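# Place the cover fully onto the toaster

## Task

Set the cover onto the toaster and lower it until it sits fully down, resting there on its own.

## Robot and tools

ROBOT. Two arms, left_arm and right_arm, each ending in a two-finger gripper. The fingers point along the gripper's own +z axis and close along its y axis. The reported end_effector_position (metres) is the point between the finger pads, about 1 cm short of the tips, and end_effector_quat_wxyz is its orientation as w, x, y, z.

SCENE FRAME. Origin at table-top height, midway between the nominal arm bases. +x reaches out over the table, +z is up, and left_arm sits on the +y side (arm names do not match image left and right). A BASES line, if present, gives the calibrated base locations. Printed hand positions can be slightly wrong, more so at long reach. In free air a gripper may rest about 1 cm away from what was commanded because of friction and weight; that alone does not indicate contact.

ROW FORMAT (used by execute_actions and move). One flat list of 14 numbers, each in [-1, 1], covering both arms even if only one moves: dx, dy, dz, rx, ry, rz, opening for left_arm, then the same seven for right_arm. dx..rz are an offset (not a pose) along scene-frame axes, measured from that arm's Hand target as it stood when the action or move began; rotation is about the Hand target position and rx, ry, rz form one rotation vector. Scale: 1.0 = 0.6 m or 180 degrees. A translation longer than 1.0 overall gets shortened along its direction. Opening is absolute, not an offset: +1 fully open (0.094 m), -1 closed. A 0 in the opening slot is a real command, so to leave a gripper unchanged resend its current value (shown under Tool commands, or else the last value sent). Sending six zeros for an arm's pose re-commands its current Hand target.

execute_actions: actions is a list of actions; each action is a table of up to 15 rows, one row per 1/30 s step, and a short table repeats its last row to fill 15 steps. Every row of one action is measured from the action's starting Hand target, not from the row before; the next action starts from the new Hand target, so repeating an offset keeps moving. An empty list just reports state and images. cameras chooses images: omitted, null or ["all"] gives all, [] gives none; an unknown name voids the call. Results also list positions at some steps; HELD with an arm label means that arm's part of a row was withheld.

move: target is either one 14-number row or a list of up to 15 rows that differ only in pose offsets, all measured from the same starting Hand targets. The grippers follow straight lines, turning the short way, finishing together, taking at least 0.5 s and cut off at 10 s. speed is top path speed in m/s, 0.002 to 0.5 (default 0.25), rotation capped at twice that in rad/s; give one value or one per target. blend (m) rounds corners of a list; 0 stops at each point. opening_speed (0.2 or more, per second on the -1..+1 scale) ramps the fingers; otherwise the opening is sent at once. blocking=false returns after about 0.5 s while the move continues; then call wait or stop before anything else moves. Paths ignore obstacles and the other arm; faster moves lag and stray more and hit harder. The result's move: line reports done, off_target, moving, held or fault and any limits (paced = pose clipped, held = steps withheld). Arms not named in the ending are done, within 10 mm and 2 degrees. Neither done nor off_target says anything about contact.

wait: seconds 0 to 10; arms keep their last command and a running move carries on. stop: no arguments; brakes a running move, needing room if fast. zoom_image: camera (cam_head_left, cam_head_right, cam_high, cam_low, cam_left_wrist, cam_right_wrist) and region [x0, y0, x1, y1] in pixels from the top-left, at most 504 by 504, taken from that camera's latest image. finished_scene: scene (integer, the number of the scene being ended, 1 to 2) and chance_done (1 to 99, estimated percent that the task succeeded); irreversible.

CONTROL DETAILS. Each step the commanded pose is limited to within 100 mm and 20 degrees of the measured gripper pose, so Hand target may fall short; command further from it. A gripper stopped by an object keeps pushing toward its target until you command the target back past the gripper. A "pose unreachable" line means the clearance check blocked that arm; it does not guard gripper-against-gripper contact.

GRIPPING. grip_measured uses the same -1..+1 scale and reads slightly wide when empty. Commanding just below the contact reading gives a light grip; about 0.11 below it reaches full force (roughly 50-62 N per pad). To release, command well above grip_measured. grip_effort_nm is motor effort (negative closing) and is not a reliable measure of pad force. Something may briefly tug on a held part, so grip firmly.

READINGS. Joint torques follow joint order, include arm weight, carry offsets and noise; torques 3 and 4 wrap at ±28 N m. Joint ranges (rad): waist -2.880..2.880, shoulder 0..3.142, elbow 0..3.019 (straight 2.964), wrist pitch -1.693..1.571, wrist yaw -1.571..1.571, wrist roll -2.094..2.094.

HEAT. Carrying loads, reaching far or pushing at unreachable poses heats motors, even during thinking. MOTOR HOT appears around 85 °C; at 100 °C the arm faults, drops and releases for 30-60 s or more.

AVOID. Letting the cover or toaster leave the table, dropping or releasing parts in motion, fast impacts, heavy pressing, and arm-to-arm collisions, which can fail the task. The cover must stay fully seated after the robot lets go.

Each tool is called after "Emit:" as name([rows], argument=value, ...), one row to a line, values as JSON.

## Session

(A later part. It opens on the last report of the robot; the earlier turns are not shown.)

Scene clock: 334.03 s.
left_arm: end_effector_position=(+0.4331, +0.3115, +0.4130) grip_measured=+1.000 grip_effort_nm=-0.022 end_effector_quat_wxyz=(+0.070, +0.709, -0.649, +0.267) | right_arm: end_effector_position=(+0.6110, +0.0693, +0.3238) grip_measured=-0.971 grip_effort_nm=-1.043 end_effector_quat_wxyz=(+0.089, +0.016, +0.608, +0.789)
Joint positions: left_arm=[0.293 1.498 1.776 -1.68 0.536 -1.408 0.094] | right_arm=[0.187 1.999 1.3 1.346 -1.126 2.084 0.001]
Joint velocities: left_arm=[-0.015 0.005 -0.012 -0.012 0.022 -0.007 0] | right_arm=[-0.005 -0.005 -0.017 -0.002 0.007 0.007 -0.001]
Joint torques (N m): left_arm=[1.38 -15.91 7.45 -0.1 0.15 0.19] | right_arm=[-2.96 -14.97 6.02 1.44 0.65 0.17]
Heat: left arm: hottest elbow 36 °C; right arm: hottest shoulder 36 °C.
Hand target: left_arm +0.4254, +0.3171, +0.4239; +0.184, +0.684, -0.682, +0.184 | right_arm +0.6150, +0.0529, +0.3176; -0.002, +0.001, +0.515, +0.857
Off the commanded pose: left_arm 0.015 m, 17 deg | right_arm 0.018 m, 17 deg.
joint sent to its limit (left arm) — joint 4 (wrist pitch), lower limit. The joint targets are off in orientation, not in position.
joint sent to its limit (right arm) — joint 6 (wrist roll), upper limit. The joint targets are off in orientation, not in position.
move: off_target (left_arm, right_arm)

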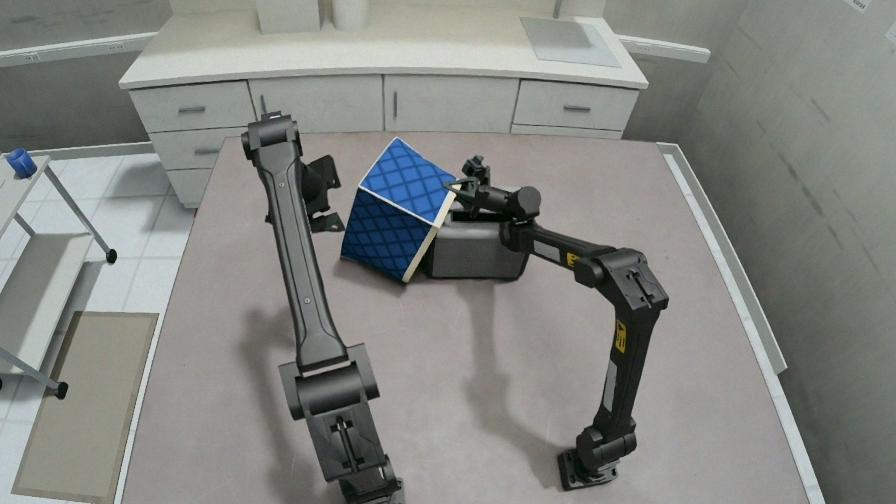

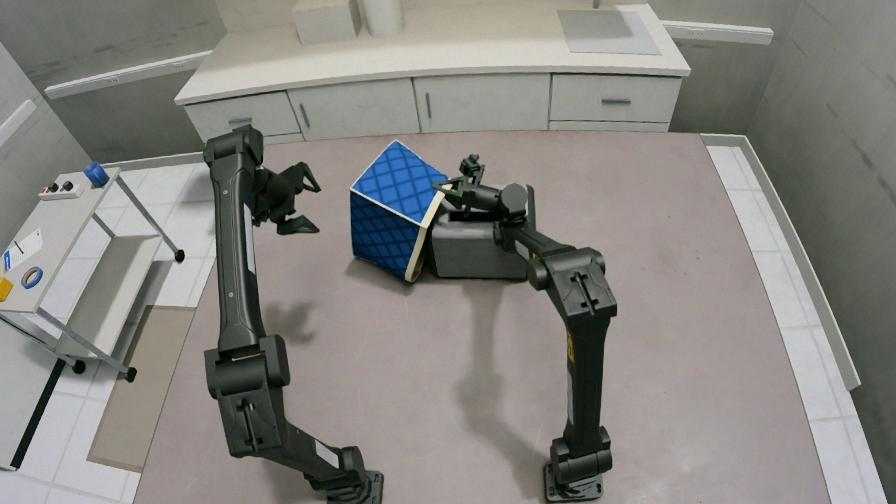

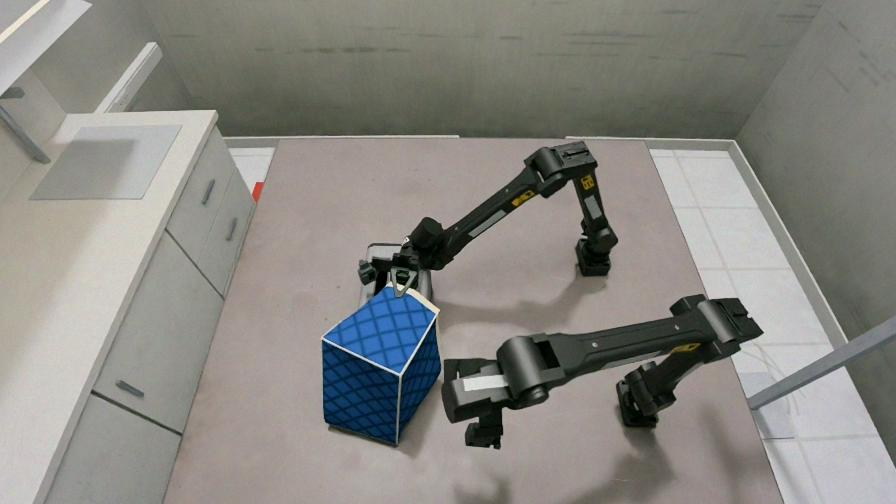

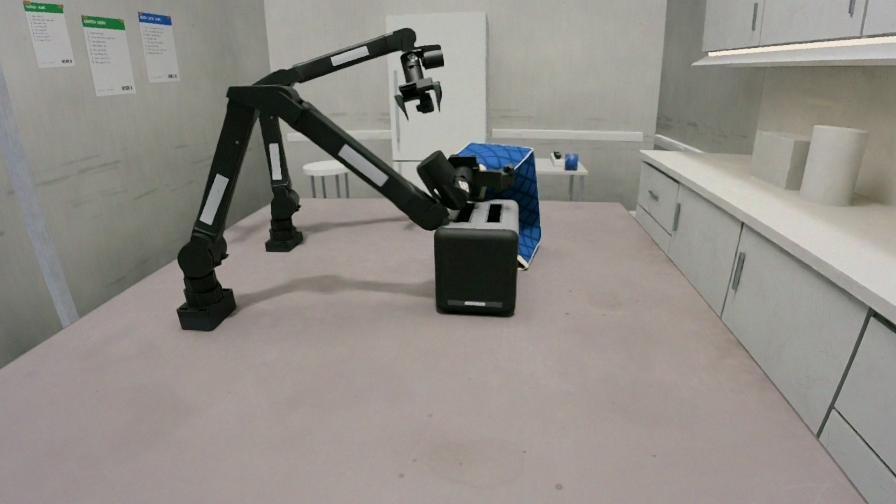

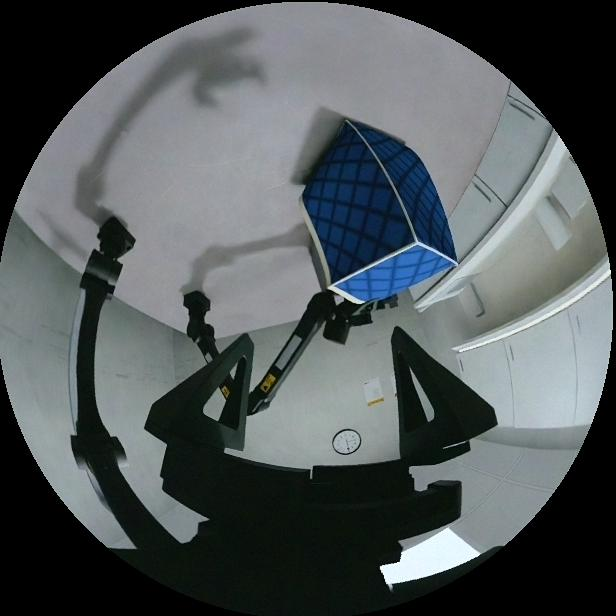

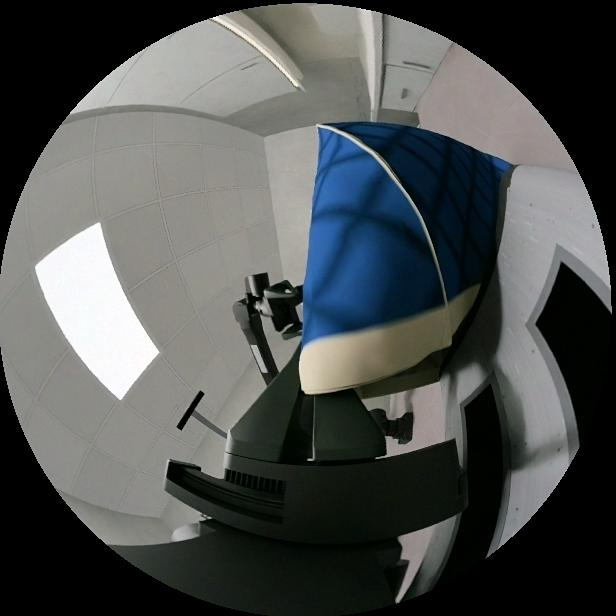

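Emit:
move(target=[0.25,0.08,-0.12,0,0,0,-1,0,0,0.02,0,0,0,-1], speed=0.2)

Scene clock: 343.07 s.
left_arm: end_effector_position=(+0.5697, +0.3538, +0.3438) grip_measured=-0.989 grip_effort_nm=-0.569 end_effector_quat_wxyz=(+0.088, +0.706, -0.655, +0.254) | right_arm: end_effector_position=(+0.6114, +0.0692, +0.3245) grip_measured=-0.971 grip_effort_nm=-1.043 end_effector_quat_wxyz=(+0.089, +0.018, +0.608, +0.789)
Joint positions: left_arm=[0.293 1.909 2.135 -1.682 0.534 -1.379 0.001] | right_arm=[0.187 1.997 1.3 1.344 -1.123 2.085 0.001]
Joint velocities: left_arm=[0.005 -0.005 -0.007 0.002 0.037 0.081 0.001] | right_arm=[-0.015 -0.005 -0.007 0.002 -0.081 0.007 -0.001]
Joint torques (N m): left_arm=[1.03 -19.78 10.51 -0.06 0.14 0.12] | right_arm=[-2.78 -16.15 6.58 0.8 0.63 0.16]
Heat: left arm: hottest elbow 36 °C; right arm: hottest shoulder 37 °C.
Hand target: left_arm +0.5761, +0.3655, +0.3539; +0.184, +0.684, -0.681, +0.184 | right_arm +0.6151, +0.0529, +0.3297; -0.002, +0.001, +0.515, +0.857
Off the commanded pose: left_arm 0.015 m, 14 deg | right_arm 0.018 m, 17 deg.
joint sent to its limit (left arm) — joint 4 (wrist pitch), lower limit. The joint targets are off in orientation, not in position.
joint sent to its limit (right arm) — joint 6 (wrist roll), upper limit. The joint targets are off in orientation, not in position.
move: off_target (left_arm, right_arm)

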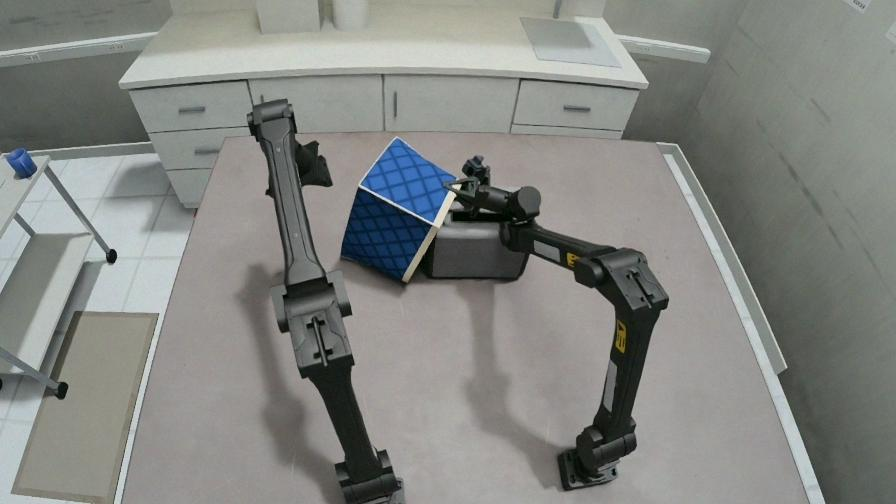

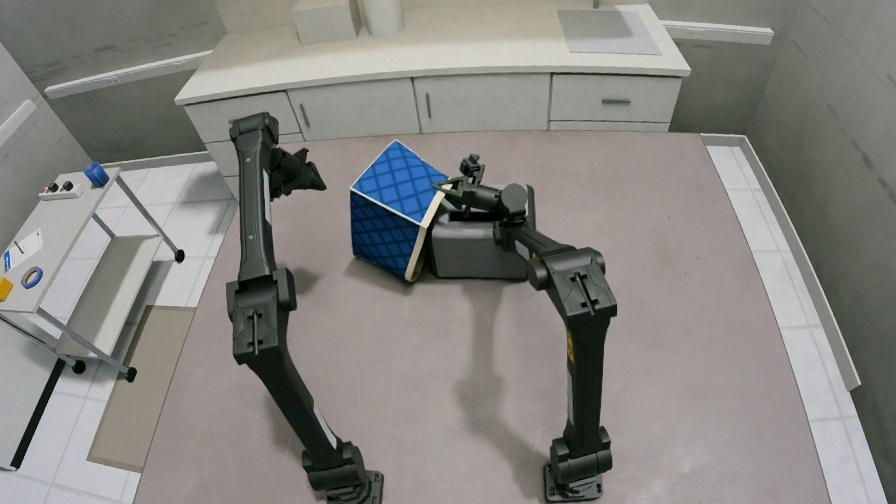

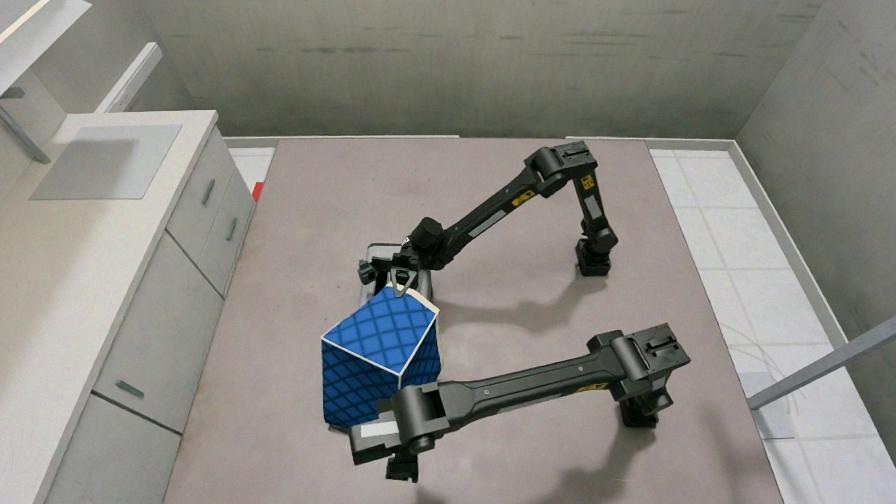

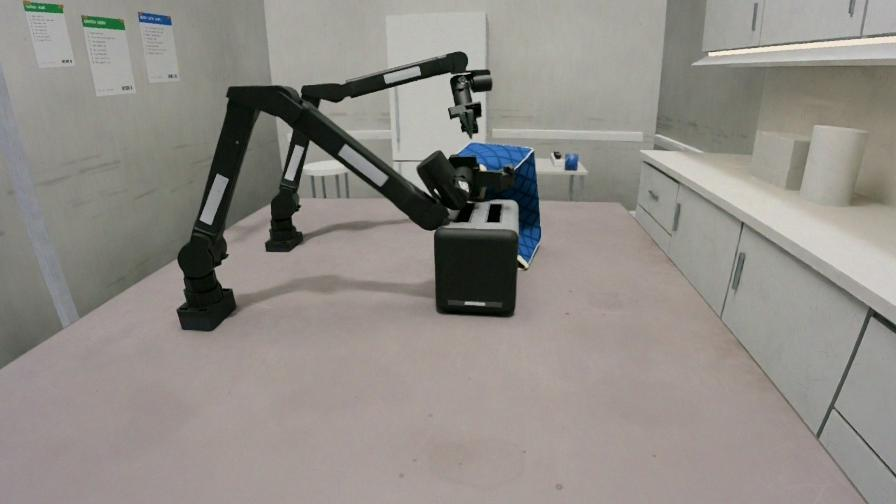

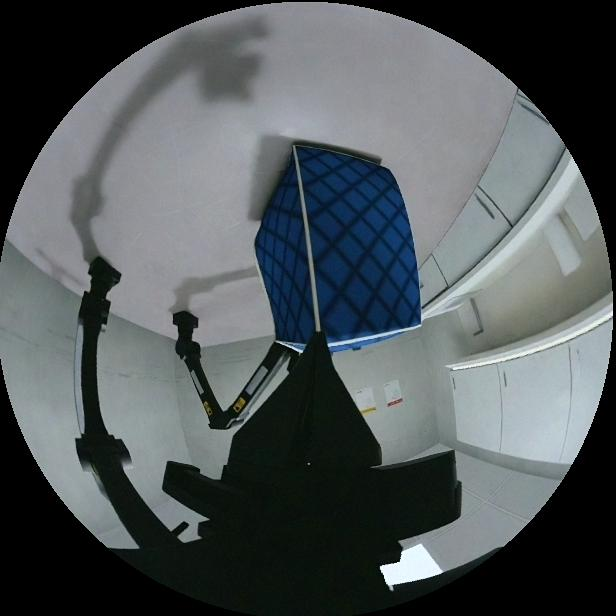

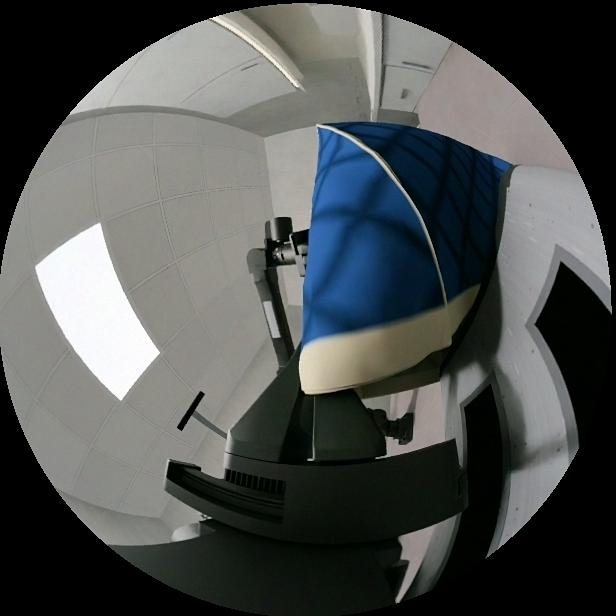

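Emit:
move(target=[0.03,-0.18,-0.09,0,0,0,-1,0,0,0.0,0,0,0,-1], speed=0.12, cameras=[])

Emit:
move(target=[0.0,-0.12,0,0,0,0,-1,0,-0.1,0.06,0,0,0,-1], speed=0.12)

Scene clock: 350.17 s.
left_arm: end_effector_position=(+0.5883, +0.2692, +0.3045) grip_measured=-0.989 grip_effort_nm=-0.569 end_effector_quat_wxyz=(+0.138, +0.695, -0.671, +0.219) | right_arm: end_effector_position=(+0.6118, +0.0685, +0.3245) grip_measured=-0.971 grip_effort_nm=-1.033 end_effector_quat_wxyz=(+0.090, +0.018, +0.608, +0.789)
Joint positions: left_arm=[0.149 1.974 2.135 -1.682 0.522 -1.466 0.001] | right_arm=[0.186 1.997 1.3 1.344 -1.123 2.085 0.001]
Joint velocities: left_arm=[-0.024 -0.005 0.002 -0.027 0.007 -0.022 -0.001] | right_arm=[-0.005 0.005 0.007 -0.002 -0.007 0.066 0]
Joint torques (N m): left_arm=[-1.49 -20.07 8.16 -0.23 0.38 -0.02] | right_arm=[-2.84 -16.21 6.56 0.76 0.63 0.17]
Heat: left arm: hottest elbow 37 °C; right arm: hottest shoulder 37 °C.
Hand target: left_arm +0.5930, +0.2585, +0.2982; +0.184, +0.685, -0.681, +0.183 | right_arm +0.6151, +0.0530, +0.3297; -0.002, +0.001, +0.515, +0.857
Off the commanded pose: left_arm 0.014 m, 7 deg | right_arm 0.017 m, 17 deg.
joint sent to its limit (left arm) — joint 4 (wrist pitch), lower limit. The joint targets are off in orientation, not in position.
joint sent to its limit (right arm) — joint 6 (wrist roll), upper limit. The joint targets are off in orientation, not in position.
move: off_target (left_arm, right_arm)
No camera images: "cameras" was empty.

Scene clock: 352.20 s.
left_arm: end_effector_position=(+0.5858, +0.2023, +0.3045) grip_measured=-0.989 grip_effort_nm=-0.579 end_effector_quat_wxyz=(+0.160, +0.693, -0.673, +0.204) | right_arm: end_effector_position=(+0.6195, +0.0071, +0.3392) grip_measured=-0.971 grip_effort_nm=-1.038 end_effector_quat_wxyz=(+0.083, +0.047, +0.635, +0.766)
Joint positions: left_arm=[0.043 1.974 2.135 -1.682 0.522 -1.567 0.001] | right_arm=[0.08 1.92 1.275 1.223 -1.219 2.085 0.001]
Joint velocities: left_arm=[-0.015 0.005 0.012 -0.017 -0.022 0.081 0.001] | right_arm=[-0.005 -0.005 0.017 -0.012 -0.066 -0.051 -0.001]
Joint torques (N m): left_arm=[-2.26 -18.78 8.91 -0.23 0.38 -0.05] | right_arm=[-2.49 -17.55 7.84 0.94 0.47 0.16]
Heat: left arm: hottest elbow 37 °C; right arm: hottest shoulder 37 °C.
Hand target: left_arm +0.5922, +0.1867, +0.2972; +0.185, +0.685, -0.681, +0.182 | right_arm +0.6157, -0.0066, +0.3657; +0.000, +0.002, +0.519, +0.855
Off the commanded pose: left_arm 0.018 m, 4 deg | right_arm 0.030 m, 21 deg; orientation clipped.
joint sent to its limit (left arm) — joint 4 (wrist pitch), lower limit. The joint targets are off in orientation, not in position.
joint sent to its limit (right arm) — joint 6 (wrist roll), upper limit. The joint targets are off in orientation, not in position.
move: off_target (left_arm, right_arm); limits=paced

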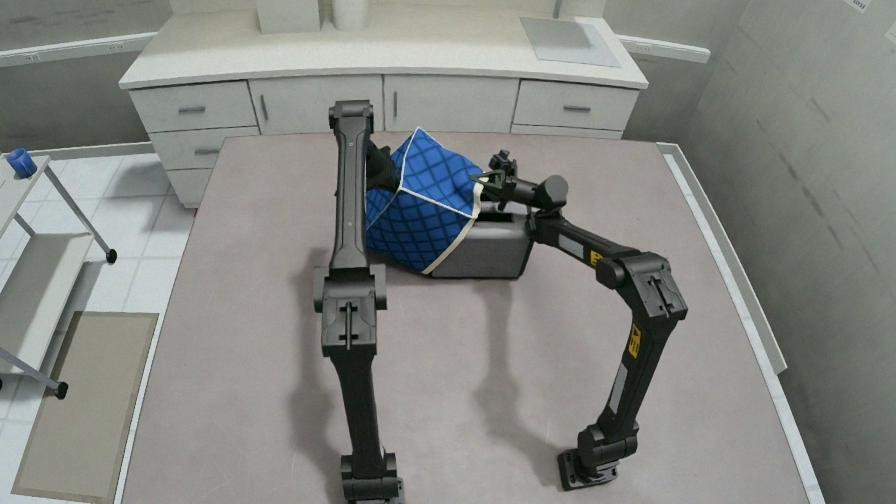

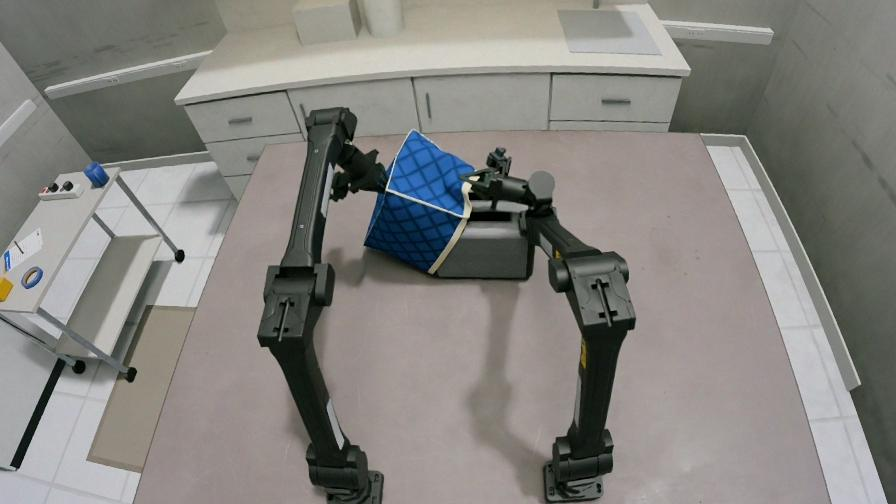

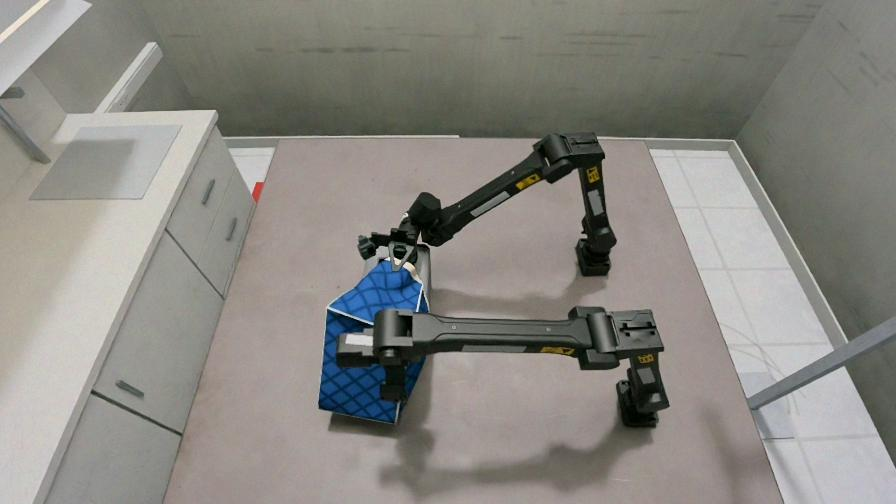

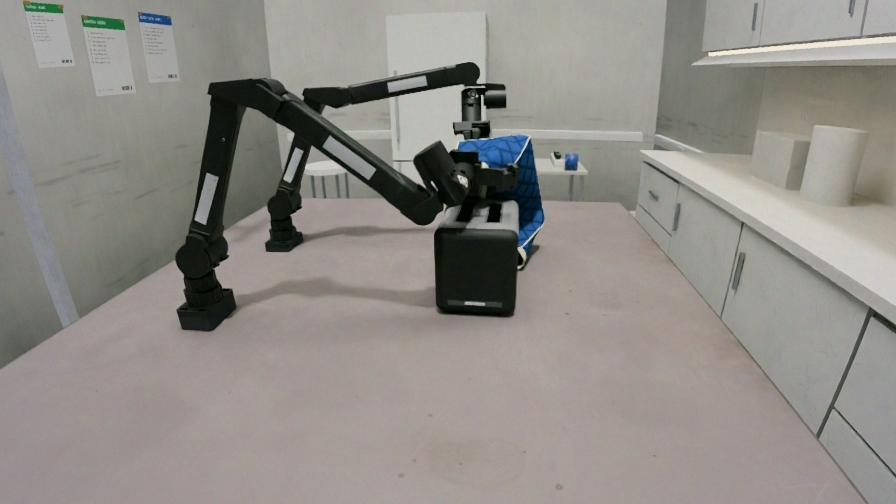

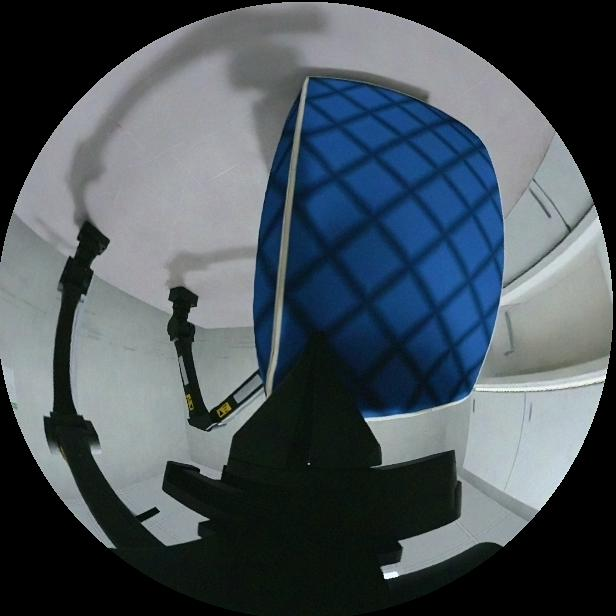

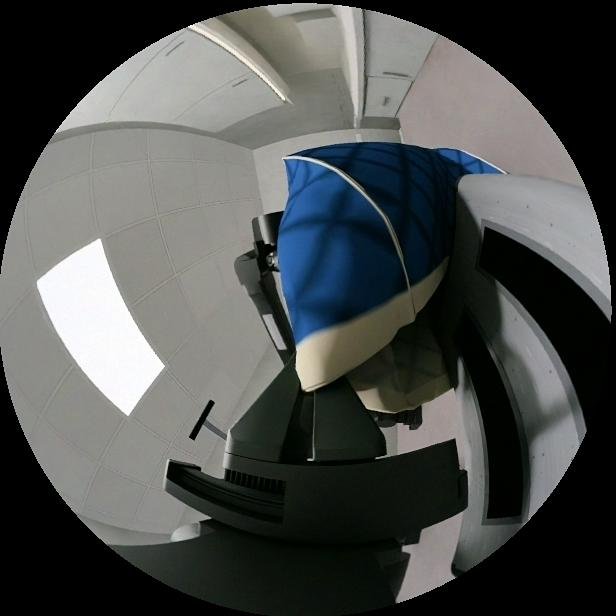

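Emit:
move(target=[0.0,-0.12,0.03,0,0,0,-1,0,-0.15,-0.02,0,0,0,-1], speed=0.12)

Scene clock: 357.67 s.
left_arm: end_effector_position=(+0.5837, +0.1291, +0.3203) grip_measured=-0.989 grip_effort_nm=-0.569 end_effector_quat_wxyz=(+0.170, +0.691, -0.673, +0.199) | right_arm: end_effector_position=(+0.6171, -0.0723, +0.3209) grip_measured=-0.971 grip_effort_nm=-1.033 end_effector_quat_wxyz=(+0.058, +0.070, +0.673, +0.734)
Joint positions: left_arm=[-0.075 1.98 2.186 -1.682 0.522 -1.692 0.001] | right_arm=[-0.061 1.893 1.246 1.144 -1.392 2.085 0.001]
Joint velocities: left_arm=[-0.005 -0.005 0.002 0.007 -0.11 0.037 0] | right_arm=[-0.005 -0.015 0.017 0.012 -0.081 -0.037 -0.001]
Joint torques (N m): left_arm=[-1.49 -18.84 9.73 -0.25 0.27 -0.04] | right_arm=[-4.01 -17.73 8.58 0.91 0.52 0.16]
Heat: left arm: hottest elbow 37 °C; right arm: hottest shoulder 37 °C.
Hand target: left_arm +0.5914, +0.1148, +0.3140; +0.185, +0.685, -0.681, +0.181 | right_arm +0.6161, -0.0961, +0.3535; +0.011, +0.014, +0.551, +0.835
Off the commanded pose: left_arm 0.017 m, 3 deg | right_arm 0.041 m, 25 deg; orientation clipped.
joint sent to its limit (left arm) — joint 4 (wrist pitch), lower limit. The joint targets still meet the commanded pose.
joint sent to its limit (right arm) — joint 6 (wrist roll), upper limit. The joint targets are off in orientation, not in position.
move: off_target (left_arm, right_arm); limits=paced

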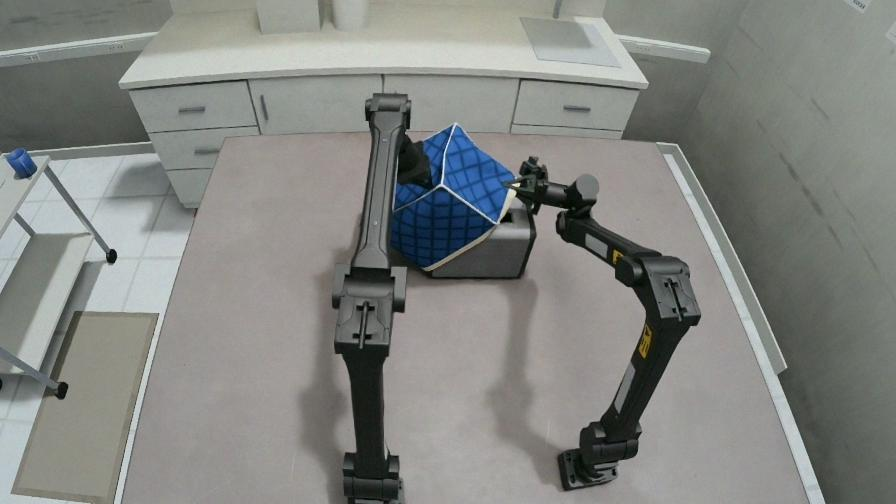

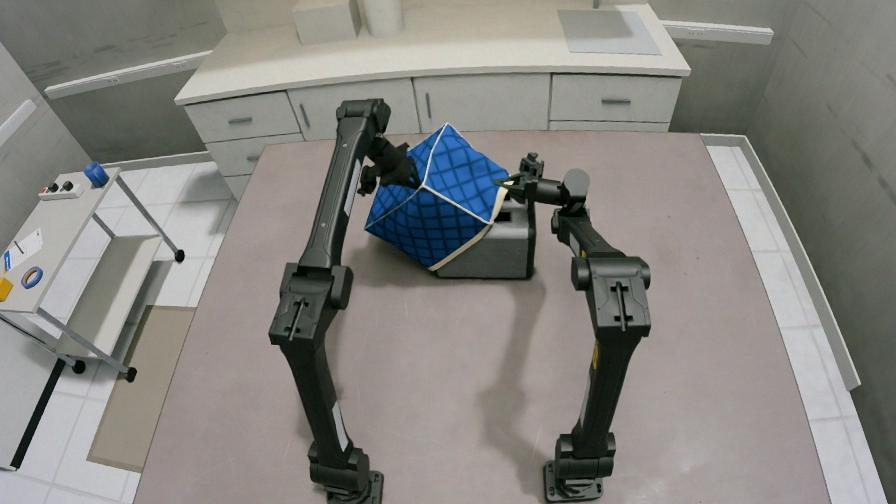

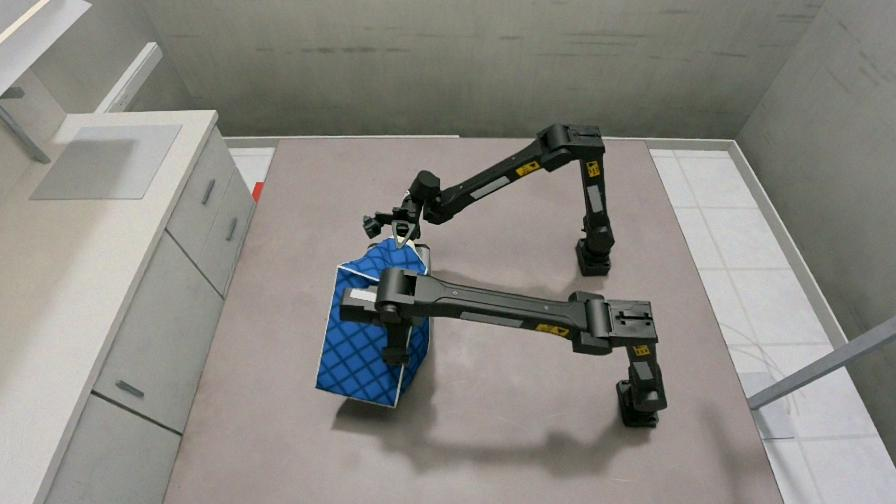

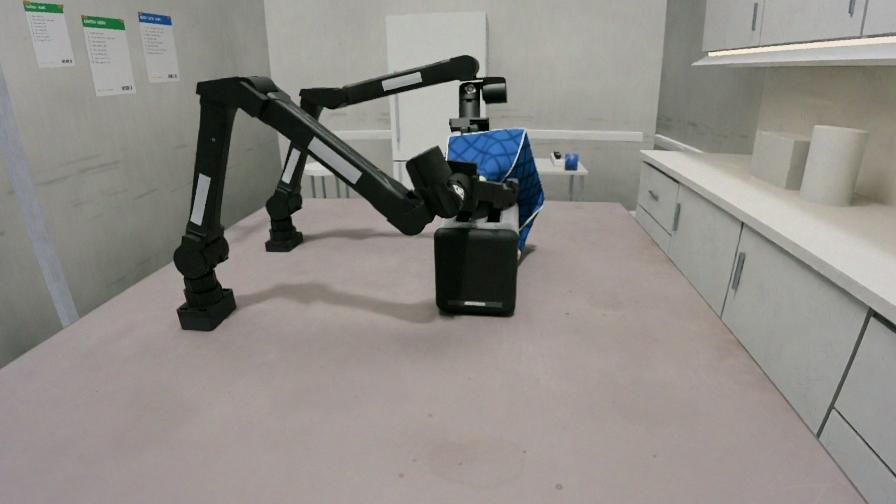

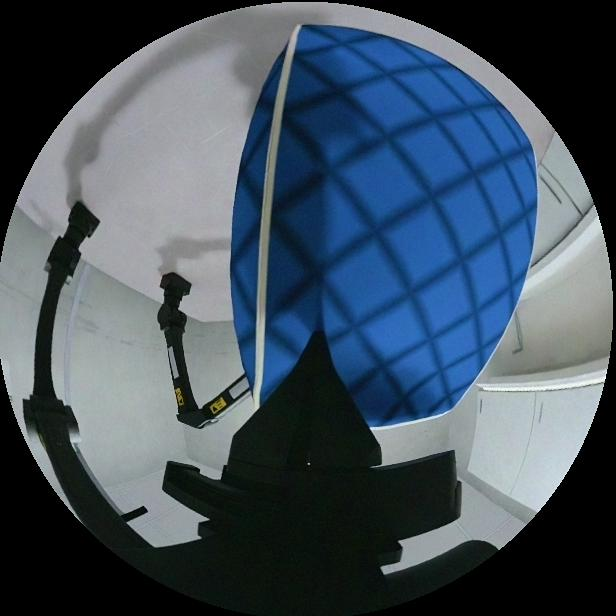

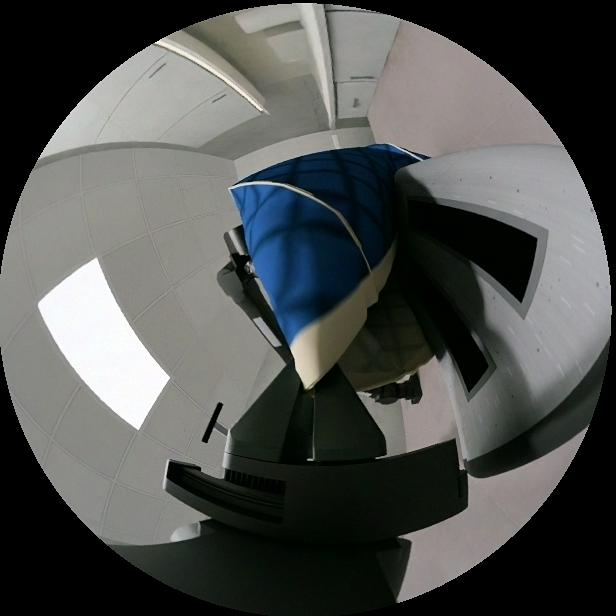

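Emit:
move([
  [0.0,-0.02,0.0,0,0,0,-1,0,-0.1,-0.05,-0.12,0,0,-1],
  [0.0,-0.06,0.0,0,0,0,-1,0,-0.17,-0.1,-0.14,0,0,-1],
], speed=0.12)

Scene clock: 363.30 s.
left_arm: end_effector_position=(+0.5839, +0.0882, +0.3129) grip_measured=-0.989 grip_effort_nm=-0.569 end_effector_quat_wxyz=(+0.182, +0.688, -0.676, +0.188) | right_arm: end_effector_position=(+0.6099, -0.1690, +0.3032) grip_measured=-0.971 grip_effort_nm=-1.043 end_effector_quat_wxyz=(+0.068, +0.070, +0.703, +0.704)
Joint positions: left_arm=[-0.139 2.012 2.216 -1.682 0.522 -1.747 0] | right_arm=[-0.23 1.898 1.246 1.138 -1.567 2.059 0.001]
Joint velocities: left_arm=[0.015 -0.005 -0.012 0.007 -0.007 0.022 -0.001] | right_arm=[-0.015 -0.015 0.002 0.007 -0.007 0.022 0]
Joint torques (N m): left_arm=[-1.32 -20.19 10.19 -0.24 0.11 -0.03] | right_arm=[-4.72 -12.75 8.21 1.26 0.29 -0.13]
Heat: left arm: hottest elbow 38 °C; right arm: hottest shoulder 38 °C.
Hand target: left_arm +0.5910, +0.0789, +0.3135; +0.185, +0.685, -0.681, +0.181 | right_arm +0.6159, -0.1979, +0.2928; +0.014, +0.012, +0.721, +0.692
Off the commanded pose: left_arm 0.012 m, 1 deg | right_arm 0.031 m, 9 deg.
joint sent to its limit (left arm) — joint 4 (wrist pitch), lower limit. The joint targets still meet the commanded pose.
joint sent to its limit (right arm) — joint 5 (wrist yaw), lower limit. The joint targets are off in orientation, not in position.
move: off_target (left_arm, right_arm)

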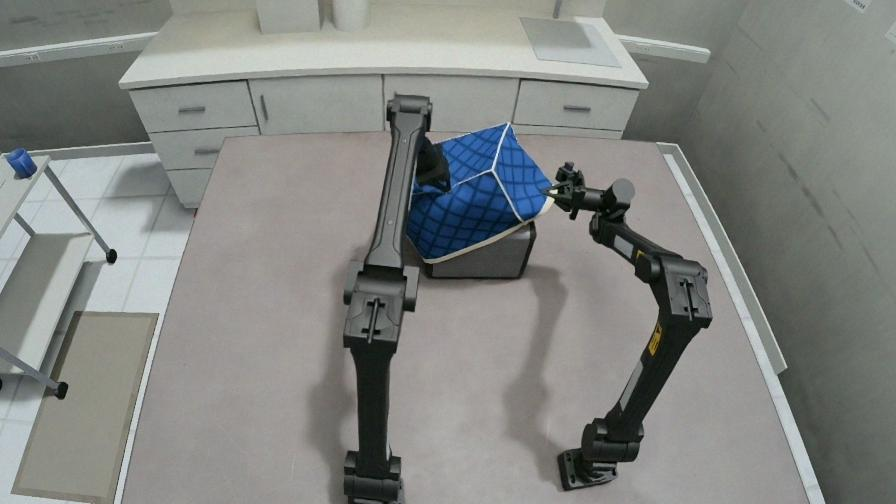

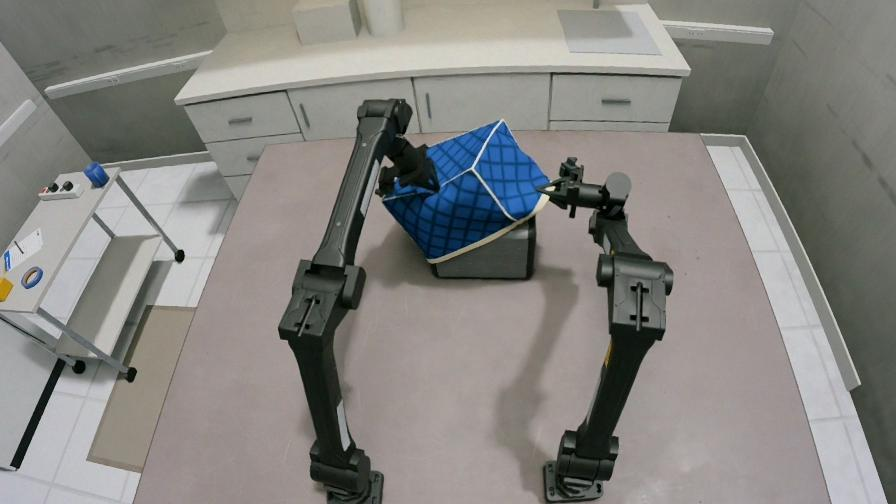

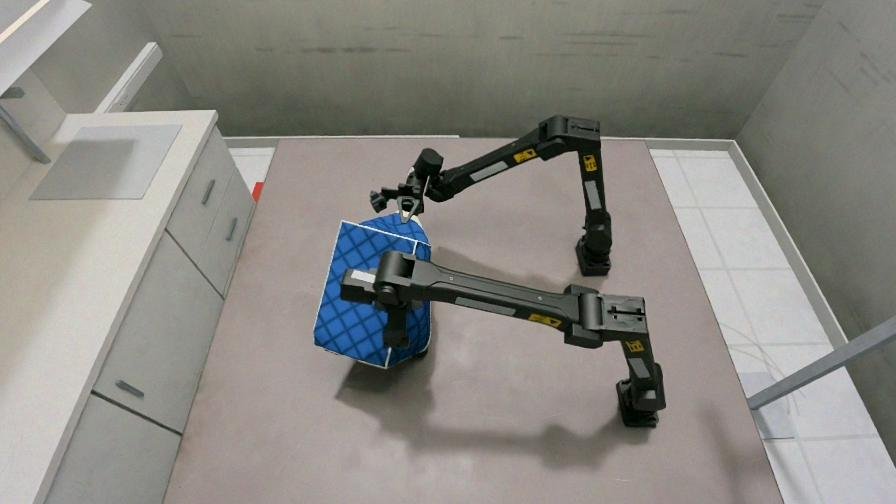

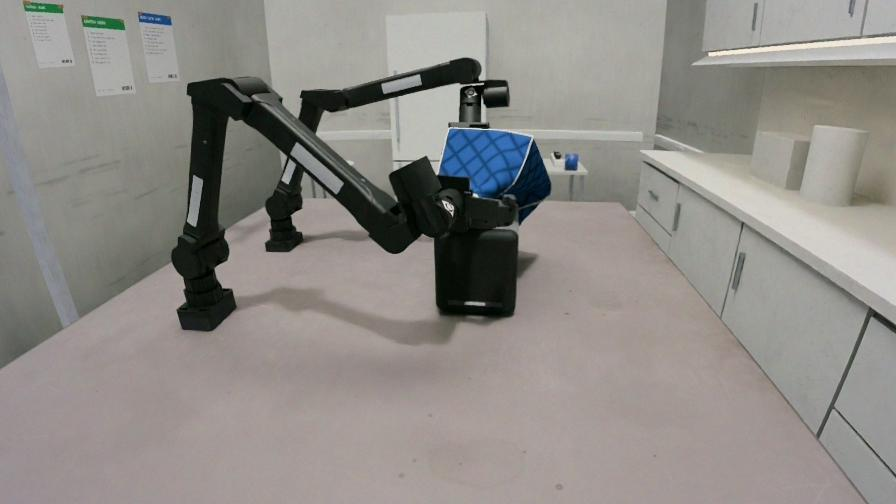

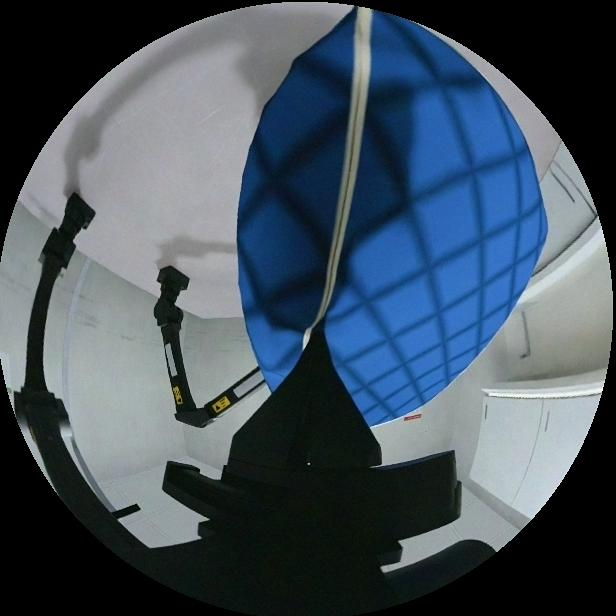

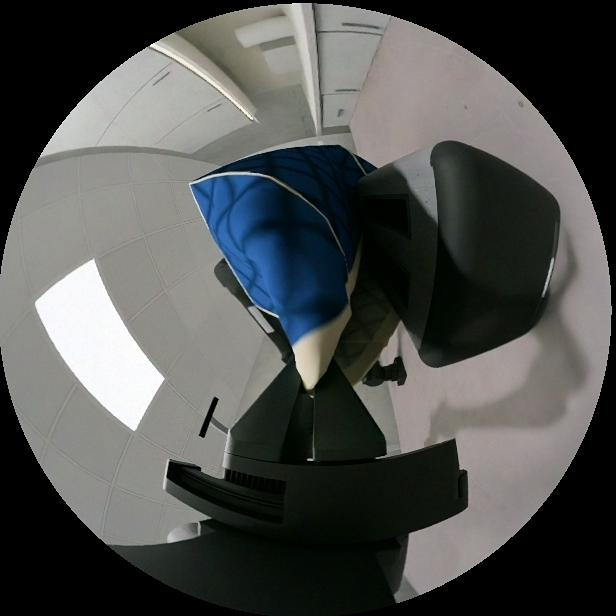

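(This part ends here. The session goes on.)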